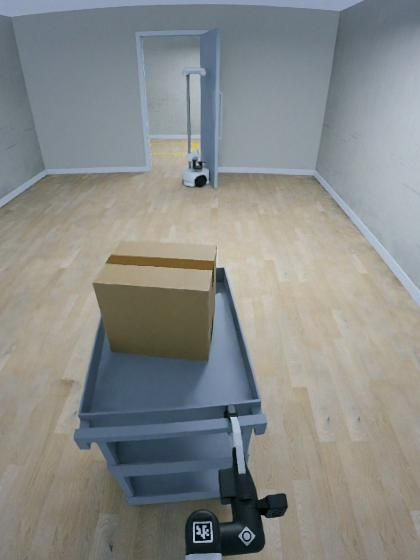

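Request:
move --r2 '{"base":{"strafe_m":-0.13},"pace":"slow"}' --blocking false --cameras '[]'

Request:
wait --seconds 6 --cameras '[]'

Request:
move --r2 '{"base":{"rotate_rad":0.25},"pace":"slow"}' --blocking false --cameras '[]'

Request:
wait --seconds 4 --cameras '["r2_head_camera"]'

Scene clock: 994.80 s.
move: r2 moving
r1: as last shown
r1.lidar_m: 3.56 3.05 0.25 0.25 - 0.25 0.40 3.74 1.05 2.19 2.81 3.72
r1.servo_current: wrist_yaw_rad=39(59) wrist_pitch_rad=46(46) wrist_roll_rad=39(65) gripper_m=46(46)
r1.contact_limits: strafe_m 0.3
r1.wrist_depth_mm: - 134 - 539 306 213 174 / - 135 135 496 310 214 174 / - 132 159 455 314 216 176 / 108 135 208 504 315 217 177 / 137 - - 517 319 218 178 / 1229 1205 198 521 195 219 178 / - 820 759 164 301 209 178
r2.base_odometry: x=+0.671 y=+0.846 heading=-2.795
r2.turned_by_wheels: +0.000
r2.turned_by_imu: +0.001
r2.base_tilt: forward=-0.6 right=+0.0
r2.lidar_m: 0.42 0.43 3.10 1.41 0.58 0.44 0.41 0.45 0.70 1.68 1.78 0.49
r2.base_status: strafe_m moving
r2.joint_positions: lift_m=+0.688 arm_m=+0.050 wrist_yaw_rad=+0.006 wrist_pitch_rad=+0.004 wrist_roll_rad=+1.569 gripper_m=-0.037
r2.joint_status: not commanded
r2.measured_speeds: translate_m=+0.001 strafe_m=-0.057 rotate_rad=-0.003 lift_m=+0.000 arm_m=+0.000 wrist_yaw_rad=+0.000 wrist_pitch_rad=+0.000 wrist_roll_rad=+0.000
r2.motor_effort: lift_m=+20(20) arm_m=+4(4) wheel_0=+10(13) wheel_1=-8(9) wheel_2=-1(1)
r2.servo_current: wrist_yaw_rad=46(59) wrist_pitch_rad=46(46) wrist_roll_rad=59(59) gripper_m=91(91)
r2.hand_pose: x=+0.5098 y=-0.0857 z=+0.8650 quat_wxyz=(+0.708, +0.707, +0.003, +0.001) (m; r2's base frame)
r2.wrist_depth_mm: - - - - - 1661 1182 / - - - - - 1708 1182 / - - - - - 1756 1182 / - - - 172 232 240 240 / - - 530 170 232 - - / - 433 186 170 178 - - / - - 449 112 230 - -
pictures: none
No camera images: "cameras" was empty.

Scene clock: 996.73 s.
earlier move: r2 done
r1.base_odometry: x=-1.969 y=-0.203 heading=-2.435
r1.turned_by_wheels: +0.000
r1.turned_by_imu: +0.000
r1.base_tilt: forward=-1.6 right=+1.2
r1.lidar_m: 3.55 3.02 0.25 0.26 - 0.25 0.38 3.67 1.05 2.20 2.80 3.72
r1.base_status: not commanded
r1.joint_positions: lift_m=+0.124 arm_m=+0.000 wrist_yaw_rad=+3.196 wrist_pitch_rad=+0.002 wrist_roll_rad=+0.000 gripper_m=+0.056
r1.joint_status: not commanded
r1.measured_speeds: all 0
r1.motor_effort: lift_m=+19(19) arm_m=+4(4) wheel_0=+0(1) wheel_1=+0(0) wheel_2=+0(0)
r1.servo_current: wrist_yaw_rad=39(65) wrist_pitch_rad=39(46) wrist_roll_rad=33(65) gripper_m=46(46)
r1.contact_limits: strafe_m 0.3
r1.hand_pose: x=-0.1219 y=+0.0715 z=+0.3019 quat_wxyz=(-0.027, -0.001, +0.000, +1.000) (m; r1's base frame)
r1.wrist_depth_mm: - 134 - 539 304 213 173 / - 134 135 496 310 214 175 / - 132 159 452 314 216 176 / 108 135 208 504 315 217 177 / 137 - - 512 319 218 178 / 1255 1229 198 517 194 219 178 / - 809 759 164 301 210 178
r2.base_odometry: x=+0.632 y=+0.954 heading=-2.795
r2.turned_by_wheels: +0.000
r2.turned_by_imu: +0.001
r2.base_tilt: forward=-0.6 right=+0.1
r2.lidar_m: 0.41 0.40 3.23 1.45 0.58 0.44 0.40 0.47 0.68 1.55 1.66 0.52
r2.base_status: done
r2.joint_positions: lift_m=+0.688 arm_m=+0.050 wrist_yaw_rad=+0.006 wrist_pitch_rad=+0.004 wrist_roll_rad=+1.569 gripper_m=-0.037
r2.joint_status: not commanded
r2.measured_speeds: all 0
r2.motor_effort: lift_m=+20(20) arm_m=+4(4) wheel_0=+7(15) wheel_1=-3(9) wheel_2=+1(2)
r2.servo_current: wrist_yaw_rad=52(59) wrist_pitch_rad=39(52) wrist_roll_rad=52(59) gripper_m=85(91)
r2.hand_pose: x=+0.5098 y=-0.0857 z=+0.8650 quat_wxyz=(+0.708, +0.707, +0.003, +0.001) (m; r2's base frame)
r2.wrist_depth_mm: - - - - - 1661 1182 / - - - - - 1661 1182 / - - - - - 1708 1182 / - - - 180 239 248 248 / - - - 175 235 - - / - 466 186 169 178 - - / - 418 421 112 224 - -
wait: 1.93 of 6 s (r2 has come to rest)
pictures: none
No camera images: "cameras" was empty.

Scene clock: 997.23 s.
move: r2 moving
r1: as last shown
r1.lidar_m: 3.56 3.01 0.25 0.25 - 0.25 0.39 3.69 1.03 2.20 2.79 3.75
r1.motor_effort: lift_m=+19(19) arm_m=+4(4) wheel_0=+1(1) wheel_1=+0(0) wheel_2=+0(0)
r1.servo_current: wrist_yaw_rad=72(72) wrist_pitch_rad=39(46) wrist_roll_rad=46(65) gripper_m=39(46)
r1.contact_limits: strafe_m 0.3
r1.wrist_depth_mm: - 134 - 539 306 213 174 / - 134 135 496 309 215 174 / - 132 159 455 312 216 176 / 108 135 208 508 315 217 177 / 137 - - 512 317 218 178 / 1229 1255 198 517 195 219 178 / - 820 759 164 301 209 178
r2.base_odometry: x=+0.632 y=+0.954 heading=-2.671
r2.turned_by_wheels: +0.123
r2.turned_by_imu: +0.119
r2.base_tilt: forward=-0.7 right=+0.1
r2.lidar_m: 0.41 0.41 3.13 1.07 0.53 0.42 0.42 0.50 0.81 1.55 1.76 0.46
r2.base_status: rotate_rad moving
r2.joint_positions: lift_m=+0.688 arm_m=+0.050 wrist_yaw_rad=-0.013 wrist_pitch_rad=+0.004 wrist_roll_rad=+1.569 gripper_m=-0.037
r2.joint_status: not commanded
r2.measured_speeds: translate_m=+0.002 strafe_m=+0.000 rotate_rad=+0.484 lift_m=+0.000 arm_m=+0.000 wrist_yaw_rad=-0.040 wrist_pitch_rad=+0.000 wrist_roll_rad=+0.000
r2.motor_effort: lift_m=+20(20) arm_m=+4(4) wheel_0=-10(12) wheel_1=-9(9) wheel_2=-19(19)
r2.servo_current: wrist_yaw_rad=72(72) wrist_pitch_rad=39(52) wrist_roll_rad=52(52) gripper_m=85(91)
r2.hand_pose: x=+0.5081 y=-0.0911 z=+0.8650 quat_wxyz=(+0.708, +0.707, -0.003, -0.006) (m; r2's base frame)
r2.wrist_depth_mm: - - - - - 1661 1160 / - - - - - 1708 1205 / - - - 177 185 1537 1138 / - - - 174 235 1397 - / - - 554 170 230 - - / - 427 185 167 179 - - / - 427 430 112 223 - -
pictures: none
No camera images: "cameras" was empty.

Scene clock: 998.13 s.
earlier move: r2 done
r1.base_odometry: x=-1.969 y=-0.203 heading=-2.435
r1.turned_by_wheels: +0.000
r1.turned_by_imu: +0.000
r1.base_tilt: forward=-1.6 right=+1.2
r1.lidar_m: 3.56 3.04 0.25 0.25 - 0.25 0.38 3.70 1.05 2.18 2.79 3.71
r1.base_status: not commanded
r1.joint_positions: lift_m=+0.124 arm_m=+0.000 wrist_yaw_rad=+3.196 wrist_pitch_rad=+0.002 wrist_roll_rad=+0.000 gripper_m=+0.056
r1.joint_status: not commanded
r1.measured_speeds: all 0
r1.motor_effort: lift_m=+19(19) arm_m=+4(4) wheel_0=+0(1) wheel_1=+0(0) wheel_2=+0(0)
r1.servo_current: wrist_yaw_rad=46(72) wrist_pitch_rad=39(46) wrist_roll_rad=39(65) gripper_m=46(46)
r1.contact_limits: strafe_m 0.3
r1.hand_pose: x=-0.1219 y=+0.0715 z=+0.3019 quat_wxyz=(-0.027, -0.001, +0.000, +1.000) (m; r1's base frame)
r1.wrist_depth_mm: - 135 - 539 306 213 174 / - 134 135 496 309 215 175 / - 132 159 455 314 216 176 / 108 135 208 508 315 217 177 / 137 - - 512 317 218 178 / 1205 1229 198 517 195 219 178 / - 809 768 164 301 211 178
r2.base_odometry: x=+0.632 y=+0.954 heading=-2.545
r2.turned_by_wheels: +0.126
r2.turned_by_imu: +0.123
r2.base_tilt: forward=-0.7 right=+0.0
r2.lidar_m: 0.43 0.49 3.13 0.82 0.49 0.43 0.42 0.54 1.05 1.57 1.90 0.45
r2.base_status: done
r2.joint_positions: lift_m=+0.688 arm_m=+0.050 wrist_yaw_rad=+0.001 wrist_pitch_rad=+0.004 wrist_roll_rad=+1.569 gripper_m=-0.037
r2.joint_status: not commanded
r2.measured_speeds: all 0
r2.motor_effort: lift_m=+20(20) arm_m=+4(5) wheel_0=-2(12) wheel_1=-4(9) wheel_2=-1(20)
r2.servo_current: wrist_yaw_rad=52(91) wrist_pitch_rad=46(52) wrist_roll_rad=33(59) gripper_m=85(91)
r2.hand_pose: x=+0.5094 y=-0.0871 z=+0.8650 quat_wxyz=(+0.708, +0.707, +0.002, -0.001) (m; r2's base frame)
r2.wrist_depth_mm: - - - - - 1661 1182 / - - - 153 - 1576 1205 / - - - 155 216 221 223 / - - 484 160 222 - - / - 442 439 165 227 - - / - 480 183 167 179 - - / - - 504 112 238 - -
wait: 0.90 of 4 s (r2 has come to rest)
pictures: r2_head_camera
Images, in order (width x height): r2_head_camera 420x560.

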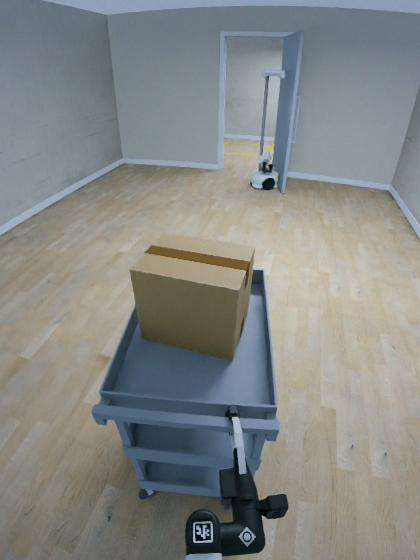

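Request:
move --r2 '{"joints":{"gripper_m":0.08}}' --blocking false --cameras '[]'

Request:
wait --seconds 2 --cameras '[]'

Request:
move --r2 '{"base":{"translate_m":-0.03,"strafe_m":0.16},"pace":"slow"}' --blocking false --cameras '[]'

Request:
wait --seconds 5 --cameras '[]'

Request:
move --r2 '{"base":{"rotate_rad":-0.1},"pace":"slow"}' --blocking false --cameras '[]'

Request:
wait --seconds 5 --cameras '["r2_head_camera"]'

Scene clock: 1007.80 s.
move: r2 moving
r1: as last shown
r1.lidar_m: 3.55 3.05 0.25 0.25 - 0.25 0.37 3.70 1.01 2.18 2.82 3.70
r1.motor_effort: lift_m=+19(19) arm_m=+4(4) wheel_0=-1(1) wheel_1=+0(0) wheel_2=+0(0)
r1.servo_current: wrist_yaw_rad=46(59) wrist_pitch_rad=39(46) wrist_roll_rad=46(59) gripper_m=39(46)
r1.contact_limits: strafe_m 0.3
r1.wrist_depth_mm: - 135 - 539 306 213 174 / - 135 135 496 310 215 174 / - 132 159 455 314 216 176 / 108 135 207 504 317 217 177 / 137 - - 512 317 218 177 / 1255 1205 198 517 194 219 178 / - 809 759 164 301 210 178
r2.base_odometry: x=+0.632 y=+0.954 heading=-2.545
r2.turned_by_wheels: +0.000
r2.turned_by_imu: +0.000
r2.base_tilt: forward=-0.7 right=+0.1
r2.lidar_m: 0.44 0.50 3.15 0.84 0.48 0.40 0.42 0.54 1.02 1.54 1.90 0.46
r2.base_status: not commanded
r2.joint_positions: lift_m=+0.688 arm_m=+0.050 wrist_yaw_rad=+0.001 wrist_pitch_rad=+0.004 wrist_roll_rad=+1.569 gripper_m=-0.012
r2.joint_status: gripper_m moving
r2.measured_speeds: all 0
r2.motor_effort: lift_m=+20(20) arm_m=+4(5) wheel_0=-2(2) wheel_1=-4(4) wheel_2=-1(2)
r2.servo_current: wrist_yaw_rad=39(52) wrist_pitch_rad=39(52) wrist_roll_rad=46(59) gripper_m=78(111)
r2.hand_pose: x=+0.5094 y=-0.0871 z=+0.8650 quat_wxyz=(+0.708, +0.707, +0.002, -0.001) (m; r2's base frame)
r2.wrist_depth_mm: - - - - - 1708 1182 / - - - 158 - 1708 1182 / - - - 160 219 226 227 / - - 504 164 226 - - / - 445 439 169 230 - - / - 480 186 172 182 - - / - - 508 112 240 - -
pictures: none
No camera images: "cameras" was empty.

Scene clock: 1009.13 s.
earlier move: r2 done
r1.base_odometry: x=-1.969 y=-0.203 heading=-2.435
r1.turned_by_wheels: +0.000
r1.turned_by_imu: +0.000
r1.base_tilt: forward=-1.6 right=+1.3
r1.lidar_m: 3.55 2.99 0.25 0.25 - 0.25 0.38 3.70 1.03 2.17 2.81 3.71
r1.base_status: not commanded
r1.joint_positions: lift_m=+0.124 arm_m=+0.000 wrist_yaw_rad=+3.196 wrist_pitch_rad=+0.002 wrist_roll_rad=+0.000 gripper_m=+0.056
r1.joint_status: not commanded
r1.measured_speeds: all 0
r1.motor_effort: lift_m=+19(20) arm_m=+4(4) wheel_0=+0(1) wheel_1=+0(0) wheel_2=+0(0)
r1.servo_current: wrist_yaw_rad=39(59) wrist_pitch_rad=46(52) wrist_roll_rad=52(65) gripper_m=33(46)
r1.contact_limits: strafe_m 0.3
r1.hand_pose: x=-0.1219 y=+0.0715 z=+0.3019 quat_wxyz=(-0.027, -0.001, +0.000, +1.000) (m; r1's base frame)
r1.wrist_depth_mm: - 135 - 535 306 213 173 / - 135 134 500 310 214 175 / - 132 159 455 314 216 176 / 108 135 208 504 315 217 177 / 137 - - 512 317 218 178 / 1229 1229 198 517 194 219 178 / - 809 759 164 301 210 178
r2.base_odometry: x=+0.632 y=+0.954 heading=-2.545
r2.turned_by_wheels: +0.000
r2.turned_by_imu: +0.000
r2.base_tilt: forward=-0.7 right=+0.0
r2.lidar_m: 0.45 0.50 3.15 0.85 0.47 0.43 0.44 0.52 1.00 1.56 1.90 0.47
r2.base_status: not commanded
r2.joint_positions: lift_m=+0.688 arm_m=+0.050 wrist_yaw_rad=-0.001 wrist_pitch_rad=+0.004 wrist_roll_rad=+1.569 gripper_m=+0.080
r2.joint_status: all done
r2.measured_speeds: all 0
r2.motor_effort: lift_m=+20(20) arm_m=+4(5) wheel_0=-2(2) wheel_1=-4(4) wheel_2=-1(2)
r2.servo_current: wrist_yaw_rad=39(59) wrist_pitch_rad=46(52) wrist_roll_rad=33(65) gripper_m=46(117)
r2.hand_pose: x=+0.5091 y=-0.0878 z=+0.8650 quat_wxyz=(+0.708, +0.707, +0.001, -0.002) (m; r2's base frame)
r2.wrist_depth_mm: - - - - - 1708 1182 / - - - - - 1756 1182 / - - - 174 235 239 241 / - - 535 177 238 - - / - 459 452 181 242 - - / - - 193 183 190 - - / - - 508 112 250 - -
wait: 1.33 of 2 s (r2 has come to rest)
pictures: none
No camera images: "cameras" was empty.

Scene clock: 1009.63 s.
move: r2 moving
r1: as last shown
r1.lidar_m: 3.54 3.00 0.25 0.25 - 0.25 0.40 3.69 1.01 2.18 2.81 3.70
r1.servo_current: wrist_yaw_rad=72(72) wrist_pitch_rad=39(46) wrist_roll_rad=52(59) gripper_m=52(52)
r1.contact_limits: strafe_m 0.3
r1.wrist_depth_mm: - 134 - 539 307 213 173 / - 134 135 500 310 214 174 / - 132 160 459 312 216 176 / 108 135 208 504 315 216 177 / 137 - - 517 315 218 178 / 1229 1229 198 521 194 219 178 / - 820 759 164 303 210 178
r2.base_odometry: x=+0.641 y=+0.945 heading=-2.545
r2.turned_by_wheels: +0.000
r2.turned_by_imu: +0.000
r2.base_tilt: forward=-0.7 right=+0.1
r2.lidar_m: 0.45 0.48 3.12 0.81 0.49 0.39 0.43 0.53 0.98 1.58 1.91 0.47
r2.base_status: translate_m moving; strafe_m moving
r2.joint_positions: lift_m=+0.688 arm_m=+0.050 wrist_yaw_rad=-0.003 wrist_pitch_rad=+0.003 wrist_roll_rad=+1.569 gripper_m=+0.080
r2.joint_status: not commanded
r2.measured_speeds: translate_m=-0.002 strafe_m=+0.051 rotate_rad=-0.009 lift_m=+0.000 arm_m=+0.000 wrist_yaw_rad=+0.000 wrist_pitch_rad=+0.000 wrist_roll_rad=+0.000
r2.motor_effort: lift_m=+17(20) arm_m=+4(4) wheel_0=-6(14) wheel_1=+6(8) wheel_2=+3(4)
r2.servo_current: wrist_yaw_rad=46(52) wrist_pitch_rad=33(46) wrist_roll_rad=46(59) gripper_m=46(59)
r2.hand_pose: x=+0.5090 y=-0.0883 z=+0.8654 quat_wxyz=(+0.708, +0.707, +0.000, -0.002) (m; r2's base frame)
r2.wrist_depth_mm: - - - - - 1756 1205 / - - - 172 174 1430 1160 / - - - 177 236 256 - / - - 492 180 241 - - / - - 452 185 244 - - / - - 196 186 198 - - / - - 517 112 253 - -
pictures: none
No camera images: "cameras" was empty.

Scene clock: 1012.00 s.
earlier move: r2 done
r1.base_odometry: x=-1.969 y=-0.203 heading=-2.435
r1.turned_by_wheels: +0.000
r1.turned_by_imu: +0.000
r1.base_tilt: forward=-1.5 right=+1.3
r1.lidar_m: 3.54 3.04 0.25 0.25 - 0.25 0.39 3.70 1.05 2.19 2.81 3.67
r1.base_status: not commanded
r1.joint_positions: lift_m=+0.124 arm_m=+0.000 wrist_yaw_rad=+3.196 wrist_pitch_rad=+0.002 wrist_roll_rad=+0.000 gripper_m=+0.056
r1.joint_status: not commanded
r1.measured_speeds: all 0
r1.motor_effort: lift_m=+19(20) arm_m=+4(4) wheel_0=+0(1) wheel_1=+0(0) wheel_2=+0(0)
r1.servo_current: wrist_yaw_rad=39(72) wrist_pitch_rad=39(52) wrist_roll_rad=39(65) gripper_m=39(52)
r1.contact_limits: strafe_m 0.3
r1.hand_pose: x=-0.1219 y=+0.0715 z=+0.3019 quat_wxyz=(-0.027, -0.001, +0.000, +1.000) (m; r1's base frame)
r1.wrist_depth_mm: - 134 - 539 306 213 173 / - 135 135 496 310 214 175 / - 132 159 455 314 216 176 / 108 135 208 508 315 217 177 / 137 - - 512 317 217 178 / 1229 1229 198 517 194 219 178 / - 820 759 164 301 210 177
r2.base_odometry: x=+0.746 y=+0.839 heading=-2.545
r2.turned_by_wheels: +0.000
r2.turned_by_imu: +0.001
r2.base_tilt: forward=-0.7 right=+0.1
r2.lidar_m: 0.50 3.37 2.98 0.67 0.41 0.36 0.34 0.44 0.85 1.68 2.05 0.51
r2.base_status: done
r2.joint_positions: lift_m=+0.688 arm_m=+0.050 wrist_yaw_rad=-0.003 wrist_pitch_rad=+0.003 wrist_roll_rad=+1.569 gripper_m=+0.080
r2.joint_status: not commanded
r2.measured_speeds: all 0
r2.motor_effort: lift_m=+17(20) arm_m=+4(5) wheel_0=-3(14) wheel_1=+5(8) wheel_2=+4(9)
r2.servo_current: wrist_yaw_rad=52(65) wrist_pitch_rad=39(46) wrist_roll_rad=52(59) gripper_m=59(59)
r2.hand_pose: x=+0.5090 y=-0.0883 z=+0.8654 quat_wxyz=(+0.708, +0.707, +0.000, -0.002) (m; r2's base frame)
r2.wrist_depth_mm: - - - 266 270 - - / - - 609 272 273 - - / - - 480 277 278 - - / - - 517 225 286 - - / - - 544 229 290 - - / - - 196 235 195 707 544 / - - - 112 - 1983 1229
wait: 2.37 of 5 s (r2 has come to rest)
pictures: none
No camera images: "cameras" was empty.

Scene clock: 1012.50 s.
move: r2 moving
r1: as last shown
r1.base_tilt: forward=-1.6 right=+1.3
r1.lidar_m: 3.55 3.02 0.25 0.25 - 0.25 0.38 3.65 1.05 2.16 2.79 3.71
r1.motor_effort: lift_m=+19(19) arm_m=+4(4) wheel_0=+0(0) wheel_1=+0(0) wheel_2=+0(0)
r1.servo_current: wrist_yaw_rad=33(72) wrist_pitch_rad=46(46) wrist_roll_rad=39(59) gripper_m=46(46)
r1.contact_limits: strafe_m 0.3
r1.wrist_depth_mm: - 134 - 539 304 213 173 / - 135 135 496 307 214 175 / - 132 159 455 314 216 176 / 108 135 208 508 315 217 177 / 137 - - 512 317 218 178 / 1205 1229 198 517 195 219 178 / - 809 759 164 303 209 178
r2.base_odometry: x=+0.746 y=+0.839 heading=-2.636
r2.turned_by_wheels: -0.091
r2.turned_by_imu: -0.088
r2.base_tilt: forward=-0.7 right=+0.1
r2.lidar_m: 0.49 3.55 3.00 0.79 0.42 0.34 0.36 0.43 0.71 1.71 1.95 0.51
r2.base_status: rotate_rad moving
r2.joint_positions: lift_m=+0.688 arm_m=+0.050 wrist_yaw_rad=-0.003 wrist_pitch_rad=+0.003 wrist_roll_rad=+1.569 gripper_m=+0.080
r2.joint_status: not commanded
r2.measured_speeds: translate_m=+0.001 strafe_m=+0.000 rotate_rad=-0.145 lift_m=+0.000 arm_m=+0.000 wrist_yaw_rad=+0.000 wrist_pitch_rad=+0.000 wrist_roll_rad=+0.000
r2.motor_effort: lift_m=+17(17) arm_m=+4(5) wheel_0=+5(6) wheel_1=+5(7) wheel_2=+6(9)
r2.servo_current: wrist_yaw_rad=52(52) wrist_pitch_rad=46(46) wrist_roll_rad=46(52) gripper_m=46(59)
r2.hand_pose: x=+0.5090 y=-0.0882 z=+0.8654 quat_wxyz=(+0.708, +0.707, +0.000, -0.002) (m; r2's base frame)
r2.wrist_depth_mm: - - - 286 287 1618 1205 / - - - 287 290 - - / - - 504 289 293 - - / - - 504 232 293 - - / - - 525 293 294 - - / - - 196 236 196 - - / - - - 112 - 1983 549
pictures: none
No camera images: "cameras" was empty.

Scene clock: 1012.90 s.
earlier move: r2 done
r1.base_odometry: x=-1.969 y=-0.203 heading=-2.435
r1.turned_by_wheels: +0.000
r1.turned_by_imu: +0.000
r1.base_tilt: forward=-1.6 right=+1.3
r1.lidar_m: 3.53 3.03 0.25 0.25 - 0.25 0.37 3.69 1.05 2.18 2.81 3.70
r1.base_status: not commanded
r1.joint_positions: lift_m=+0.124 arm_m=+0.000 wrist_yaw_rad=+3.196 wrist_pitch_rad=+0.002 wrist_roll_rad=+0.000 gripper_m=+0.056
r1.joint_status: not commanded
r1.measured_speeds: all 0
r1.motor_effort: lift_m=+19(20) arm_m=+4(4) wheel_0=+0(1) wheel_1=+0(0) wheel_2=+0(0)
r1.servo_current: wrist_yaw_rad=52(72) wrist_pitch_rad=39(46) wrist_roll_rad=52(59) gripper_m=39(46)
r1.contact_limits: strafe_m 0.3
r1.hand_pose: x=-0.1219 y=+0.0715 z=+0.3019 quat_wxyz=(-0.027, -0.001, +0.000, +1.000) (m; r1's base frame)
r1.wrist_depth_mm: - 134 - 539 306 213 174 / - 134 135 496 309 214 175 / - 132 159 455 314 216 175 / 108 135 208 504 315 217 177 / 137 - - 517 317 218 177 / 1205 1205 198 512 195 219 178 / - 820 759 164 300 210 178
r2.base_odometry: x=+0.746 y=+0.839 heading=-2.644
r2.turned_by_wheels: -0.008
r2.turned_by_imu: -0.008
r2.base_tilt: forward=-0.7 right=+0.1
r2.lidar_m: 0.48 0.51 2.99 0.84 0.42 0.34 0.35 0.42 0.71 1.69 1.92 0.52
r2.base_status: done
r2.joint_positions: lift_m=+0.688 arm_m=+0.050 wrist_yaw_rad=-0.003 wrist_pitch_rad=+0.003 wrist_roll_rad=+1.569 gripper_m=+0.080
r2.joint_status: not commanded
r2.measured_speeds: all 0
r2.motor_effort: lift_m=+17(17) arm_m=+4(5) wheel_0=+4(6) wheel_1=+3(7) wheel_2=+4(9)
r2.servo_current: wrist_yaw_rad=46(59) wrist_pitch_rad=39(46) wrist_roll_rad=52(52) gripper_m=52(59)
r2.hand_pose: x=+0.5090 y=-0.0882 z=+0.8654 quat_wxyz=(+0.708, +0.707, +0.000, -0.002) (m; r2's base frame)
r2.wrist_depth_mm: - - - 290 291 1430 301 / - - - 291 293 1921 - / - - 654 293 294 - - / - - 504 294 296 - - / - - 521 294 296 - - / - - 196 236 196 - - / - - 564 112 - 1921 -
wait: 0.40 of 5 s (r2 has come to rest)
pictures: r2_head_camera
Images, in order (width x height): r2_head_camera 420x560.

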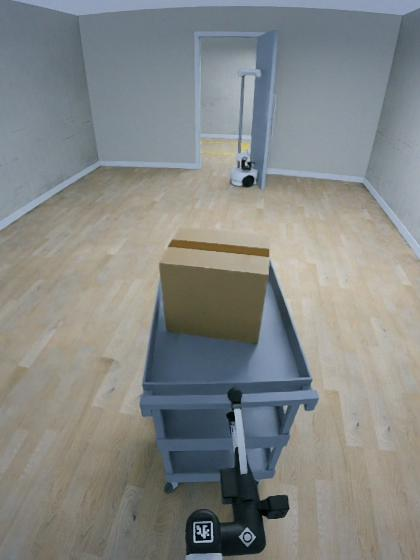

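Request:
move --r2 '{"base":{"translate_m":0.108,"strafe_m":0.017},"pace":"slow"}' --blocking false --cameras '[]'

Request:
wait --seconds 5 --cameras '[]'

Request:
move --r2 '{"joints":{"gripper_m":-0.038}}' --blocking false --cameras '[]'

Request:
wait --seconds 3 --cameras '["r2_head_camera"]'

Scene clock: 1018.97 s.
move: r2 moving
r1: as last shown
r1.base_tilt: forward=-1.6 right=+1.2
r1.lidar_m: 3.58 2.99 0.25 0.25 - 0.25 0.38 3.70 1.05 2.17 2.81 3.72
r1.servo_current: wrist_yaw_rad=59(72) wrist_pitch_rad=39(46) wrist_roll_rad=46(65) gripper_m=46(52)
r1.contact_limits: strafe_m 0.3
r1.wrist_depth_mm: - 134 - 539 304 213 174 / - 135 135 500 309 215 175 / - 132 159 459 312 216 175 / 108 135 208 504 315 218 177 / 137 - - 508 319 218 178 / 1229 1229 198 517 195 220 178 / - 809 759 164 301 210 178
r2.base_odometry: x=+0.736 y=+0.831 heading=-2.644
r2.turned_by_wheels: +0.000
r2.turned_by_imu: +0.001
r2.base_tilt: forward=-0.7 right=+0.1
r2.lidar_m: 0.47 0.54 2.98 0.82 0.44 0.38 0.34 0.41 0.71 1.70 1.93 0.51
r2.base_status: translate_m moving; strafe_m moving
r2.joint_positions: lift_m=+0.688 arm_m=+0.050 wrist_yaw_rad=-0.003 wrist_pitch_rad=+0.003 wrist_roll_rad=+1.569 gripper_m=+0.080
r2.joint_status: not commanded
r2.measured_speeds: translate_m=+0.048 strafe_m=+0.007 rotate_rad=-0.001 lift_m=+0.000 arm_m=+0.000 wrist_yaw_rad=+0.000 wrist_pitch_rad=+0.000 wrist_roll_rad=+0.000
r2.motor_effort: lift_m=+17(17) arm_m=+4(5) wheel_0=+4(8) wheel_1=+7(9) wheel_2=-8(10)
r2.servo_current: wrist_yaw_rad=52(59) wrist_pitch_rad=39(46) wrist_roll_rad=46(59) gripper_m=52(52)
r2.hand_pose: x=+0.5090 y=-0.0882 z=+0.8654 quat_wxyz=(+0.708, +0.707, +0.000, -0.002) (m; r2's base frame)
r2.wrist_depth_mm: - - - 220 281 1430 304 / - - - 282 283 1921 - / - - 609 282 281 - - / - - 496 224 283 - - / - - 517 224 285 - - / - - 196 226 196 - - / - - 554 112 287 1983 -
pictures: none
No camera images: "cameras" was empty.

Scene clock: 1020.83 s.
earlier move: r2 done
r1.base_odometry: x=-1.969 y=-0.203 heading=-2.435
r1.turned_by_wheels: +0.000
r1.turned_by_imu: +0.000
r1.base_tilt: forward=-1.6 right=+1.3
r1.lidar_m: 3.47 3.03 0.25 0.25 - 0.25 0.37 3.68 1.04 2.20 2.82 3.72
r1.base_status: not commanded
r1.joint_positions: lift_m=+0.124 arm_m=+0.000 wrist_yaw_rad=+3.196 wrist_pitch_rad=+0.002 wrist_roll_rad=+0.000 gripper_m=+0.056
r1.joint_status: not commanded
r1.measured_speeds: all 0
r1.motor_effort: lift_m=+19(20) arm_m=+4(4) wheel_0=+0(1) wheel_1=+0(0) wheel_2=+0(0)
r1.servo_current: wrist_yaw_rad=59(72) wrist_pitch_rad=46(52) wrist_roll_rad=52(65) gripper_m=46(52)
r1.contact_limits: strafe_m 0.3
r1.hand_pose: x=-0.1219 y=+0.0715 z=+0.3019 quat_wxyz=(-0.027, -0.001, +0.000, +1.000) (m; r1's base frame)
r1.wrist_depth_mm: - 134 - 539 306 213 174 / - 135 134 496 310 214 174 / - 132 159 455 312 216 176 / 108 135 207 504 315 217 177 / 137 - - 512 317 218 178 / 1229 1229 198 517 194 219 178 / - 820 759 164 301 210 178
r2.base_odometry: x=+0.660 y=+0.772 heading=-2.644
r2.turned_by_wheels: +0.000
r2.turned_by_imu: +0.000
r2.base_tilt: forward=-0.7 right=+0.1
r2.lidar_m: 0.41 3.54 2.97 1.05 0.55 0.45 0.44 0.55 0.90 1.74 1.97 0.46
r2.base_status: done
r2.joint_positions: lift_m=+0.688 arm_m=+0.050 wrist_yaw_rad=-0.003 wrist_pitch_rad=+0.003 wrist_roll_rad=+1.569 gripper_m=+0.080
r2.joint_status: not commanded
r2.measured_speeds: all 0
r2.motor_effort: lift_m=+17(17) arm_m=+4(5) wheel_0=+4(10) wheel_1=+5(9) wheel_2=-6(16)
r2.servo_current: wrist_yaw_rad=52(65) wrist_pitch_rad=39(46) wrist_roll_rad=46(65) gripper_m=46(59)
r2.hand_pose: x=+0.5090 y=-0.0883 z=+0.8654 quat_wxyz=(+0.708, +0.707, +0.000, -0.002) (m; r2's base frame)
r2.wrist_depth_mm: - - - 258 260 1756 - / - - - 257 257 - - / - - 462 195 255 - - / - - 473 194 254 - - / - - 484 193 252 - - / - - 196 191 196 - - / - - - 112 250 1921 517
wait: 1.87 of 5 s (r2 has come to rest)
pictures: none
No camera images: "cameras" was empty.

Scene clock: 1021.33 s.
move: r2 moving
r1: as last shown
r1.lidar_m: 3.46 2.99 0.25 0.25 - 0.25 0.39 3.66 1.02 2.18 2.82 3.71
r1.motor_effort: lift_m=+19(19) arm_m=+4(4) wheel_0=-1(1) wheel_1=+0(0) wheel_2=+0(0)
r1.servo_current: wrist_yaw_rad=59(65) wrist_pitch_rad=39(46) wrist_roll_rad=52(59) gripper_m=39(46)
r1.contact_limits: strafe_m 0.3
r1.wrist_depth_mm: - 134 - 539 306 213 173 / - 135 135 496 310 215 175 / - 132 159 459 314 216 176 / 108 135 208 504 315 217 177 / 137 - - 512 317 218 178 / 1229 1229 198 517 195 219 178 / - 809 759 164 301 209 178
r2.base_odometry: x=+0.660 y=+0.772 heading=-2.644
r2.turned_by_wheels: +0.000
r2.turned_by_imu: +0.000
r2.base_tilt: forward=-0.7 right=+0.1
r2.lidar_m: 0.44 3.54 2.94 1.04 0.56 0.44 0.45 0.51 0.89 1.74 1.98 0.50
r2.base_status: not commanded
r2.joint_positions: lift_m=+0.688 arm_m=+0.050 wrist_yaw_rad=-0.003 wrist_pitch_rad=+0.003 wrist_roll_rad=+1.569 gripper_m=+0.062
r2.joint_status: gripper_m moving
r2.measured_speeds: all 0
r2.motor_effort: lift_m=+17(17) arm_m=+4(5) wheel_0=+3(4) wheel_1=+4(5) wheel_2=-6(7)
r2.servo_current: wrist_yaw_rad=39(59) wrist_pitch_rad=39(46) wrist_roll_rad=52(52) gripper_m=137(137)
r2.hand_pose: x=+0.5090 y=-0.0883 z=+0.8654 quat_wxyz=(+0.708, +0.707, +0.000, -0.002) (m; r2's base frame)
r2.wrist_depth_mm: - - - 258 259 1808 - / - - - 256 257 - - / - - 462 195 256 - - / - - 473 194 255 - - / - - 480 192 252 - - / - - 196 191 195 - - / - - - 112 250 1921 521
pictures: none
No camera images: "cameras" was empty.

Scene clock: 1022.67 s.
earlier move: r2 done
r1.base_odometry: x=-1.969 y=-0.203 heading=-2.435
r1.turned_by_wheels: +0.000
r1.turned_by_imu: +0.000
r1.base_tilt: forward=-1.6 right=+1.3
r1.lidar_m: 3.48 3.02 0.25 0.25 - 0.25 0.38 3.73 1.04 2.14 2.77 3.70
r1.base_status: not commanded
r1.joint_positions: lift_m=+0.124 arm_m=+0.000 wrist_yaw_rad=+3.196 wrist_pitch_rad=+0.002 wrist_roll_rad=+0.000 gripper_m=+0.056
r1.joint_status: not commanded
r1.measured_speeds: all 0
r1.motor_effort: lift_m=+19(19) arm_m=+4(4) wheel_0=+0(1) wheel_1=+0(0) wheel_2=+0(0)
r1.servo_current: wrist_yaw_rad=46(72) wrist_pitch_rad=39(46) wrist_roll_rad=39(65) gripper_m=39(46)
r1.contact_limits: strafe_m 0.3
r1.hand_pose: x=-0.1219 y=+0.0715 z=+0.3019 quat_wxyz=(-0.027, -0.001, +0.000, +1.000) (m; r1's base frame)
r1.wrist_depth_mm: - 134 - 535 306 213 173 / - 134 135 496 310 214 175 / - 132 159 455 310 216 176 / 108 135 208 504 314 217 177 / 137 - - 508 317 218 177 / 1229 1229 198 517 194 220 178 / - 809 750 164 301 210 178
r2.base_odometry: x=+0.660 y=+0.772 heading=-2.644
r2.turned_by_wheels: +0.000
r2.turned_by_imu: +0.000
r2.base_tilt: forward=-0.7 right=+0.1
r2.lidar_m: 0.41 3.52 2.97 1.05 0.56 0.44 0.43 0.54 0.90 1.73 1.95 0.48
r2.base_status: not commanded
r2.joint_positions: lift_m=+0.688 arm_m=+0.050 wrist_yaw_rad=+0.002 wrist_pitch_rad=+0.003 wrist_roll_rad=+1.569 gripper_m=-0.036
r2.joint_status: all done
r2.measured_speeds: all 0
r2.motor_effort: lift_m=+17(17) arm_m=+4(5) wheel_0=+3(4) wheel_1=+4(5) wheel_2=-3(7)
r2.servo_current: wrist_yaw_rad=59(59) wrist_pitch_rad=46(46) wrist_roll_rad=39(59) gripper_m=150(332)
r2.hand_pose: x=+0.5095 y=-0.0867 z=+0.8654 quat_wxyz=(+0.708, +0.707, +0.002, +0.000) (m; r2's base frame)
r2.wrist_depth_mm: - - - 181 243 1756 - / - - - 181 240 - - / - 449 445 180 241 - - / - 462 462 179 240 - - / - - 473 179 239 - - / - - 183 178 178 - - / - - - 112 238 1618 512
wait: 1.33 of 3 s (r2 has come to rest)
pictures: r2_head_camera
Images, in order (width x height): r2_head_camera 420x560.

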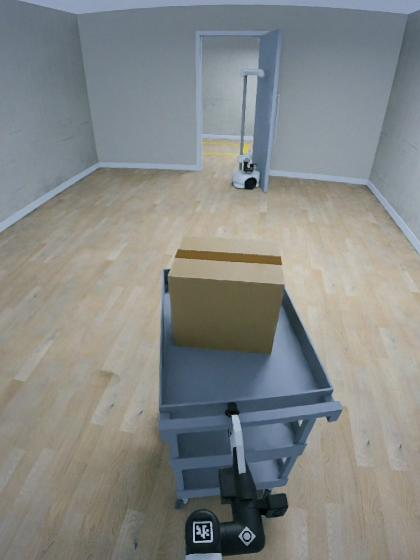

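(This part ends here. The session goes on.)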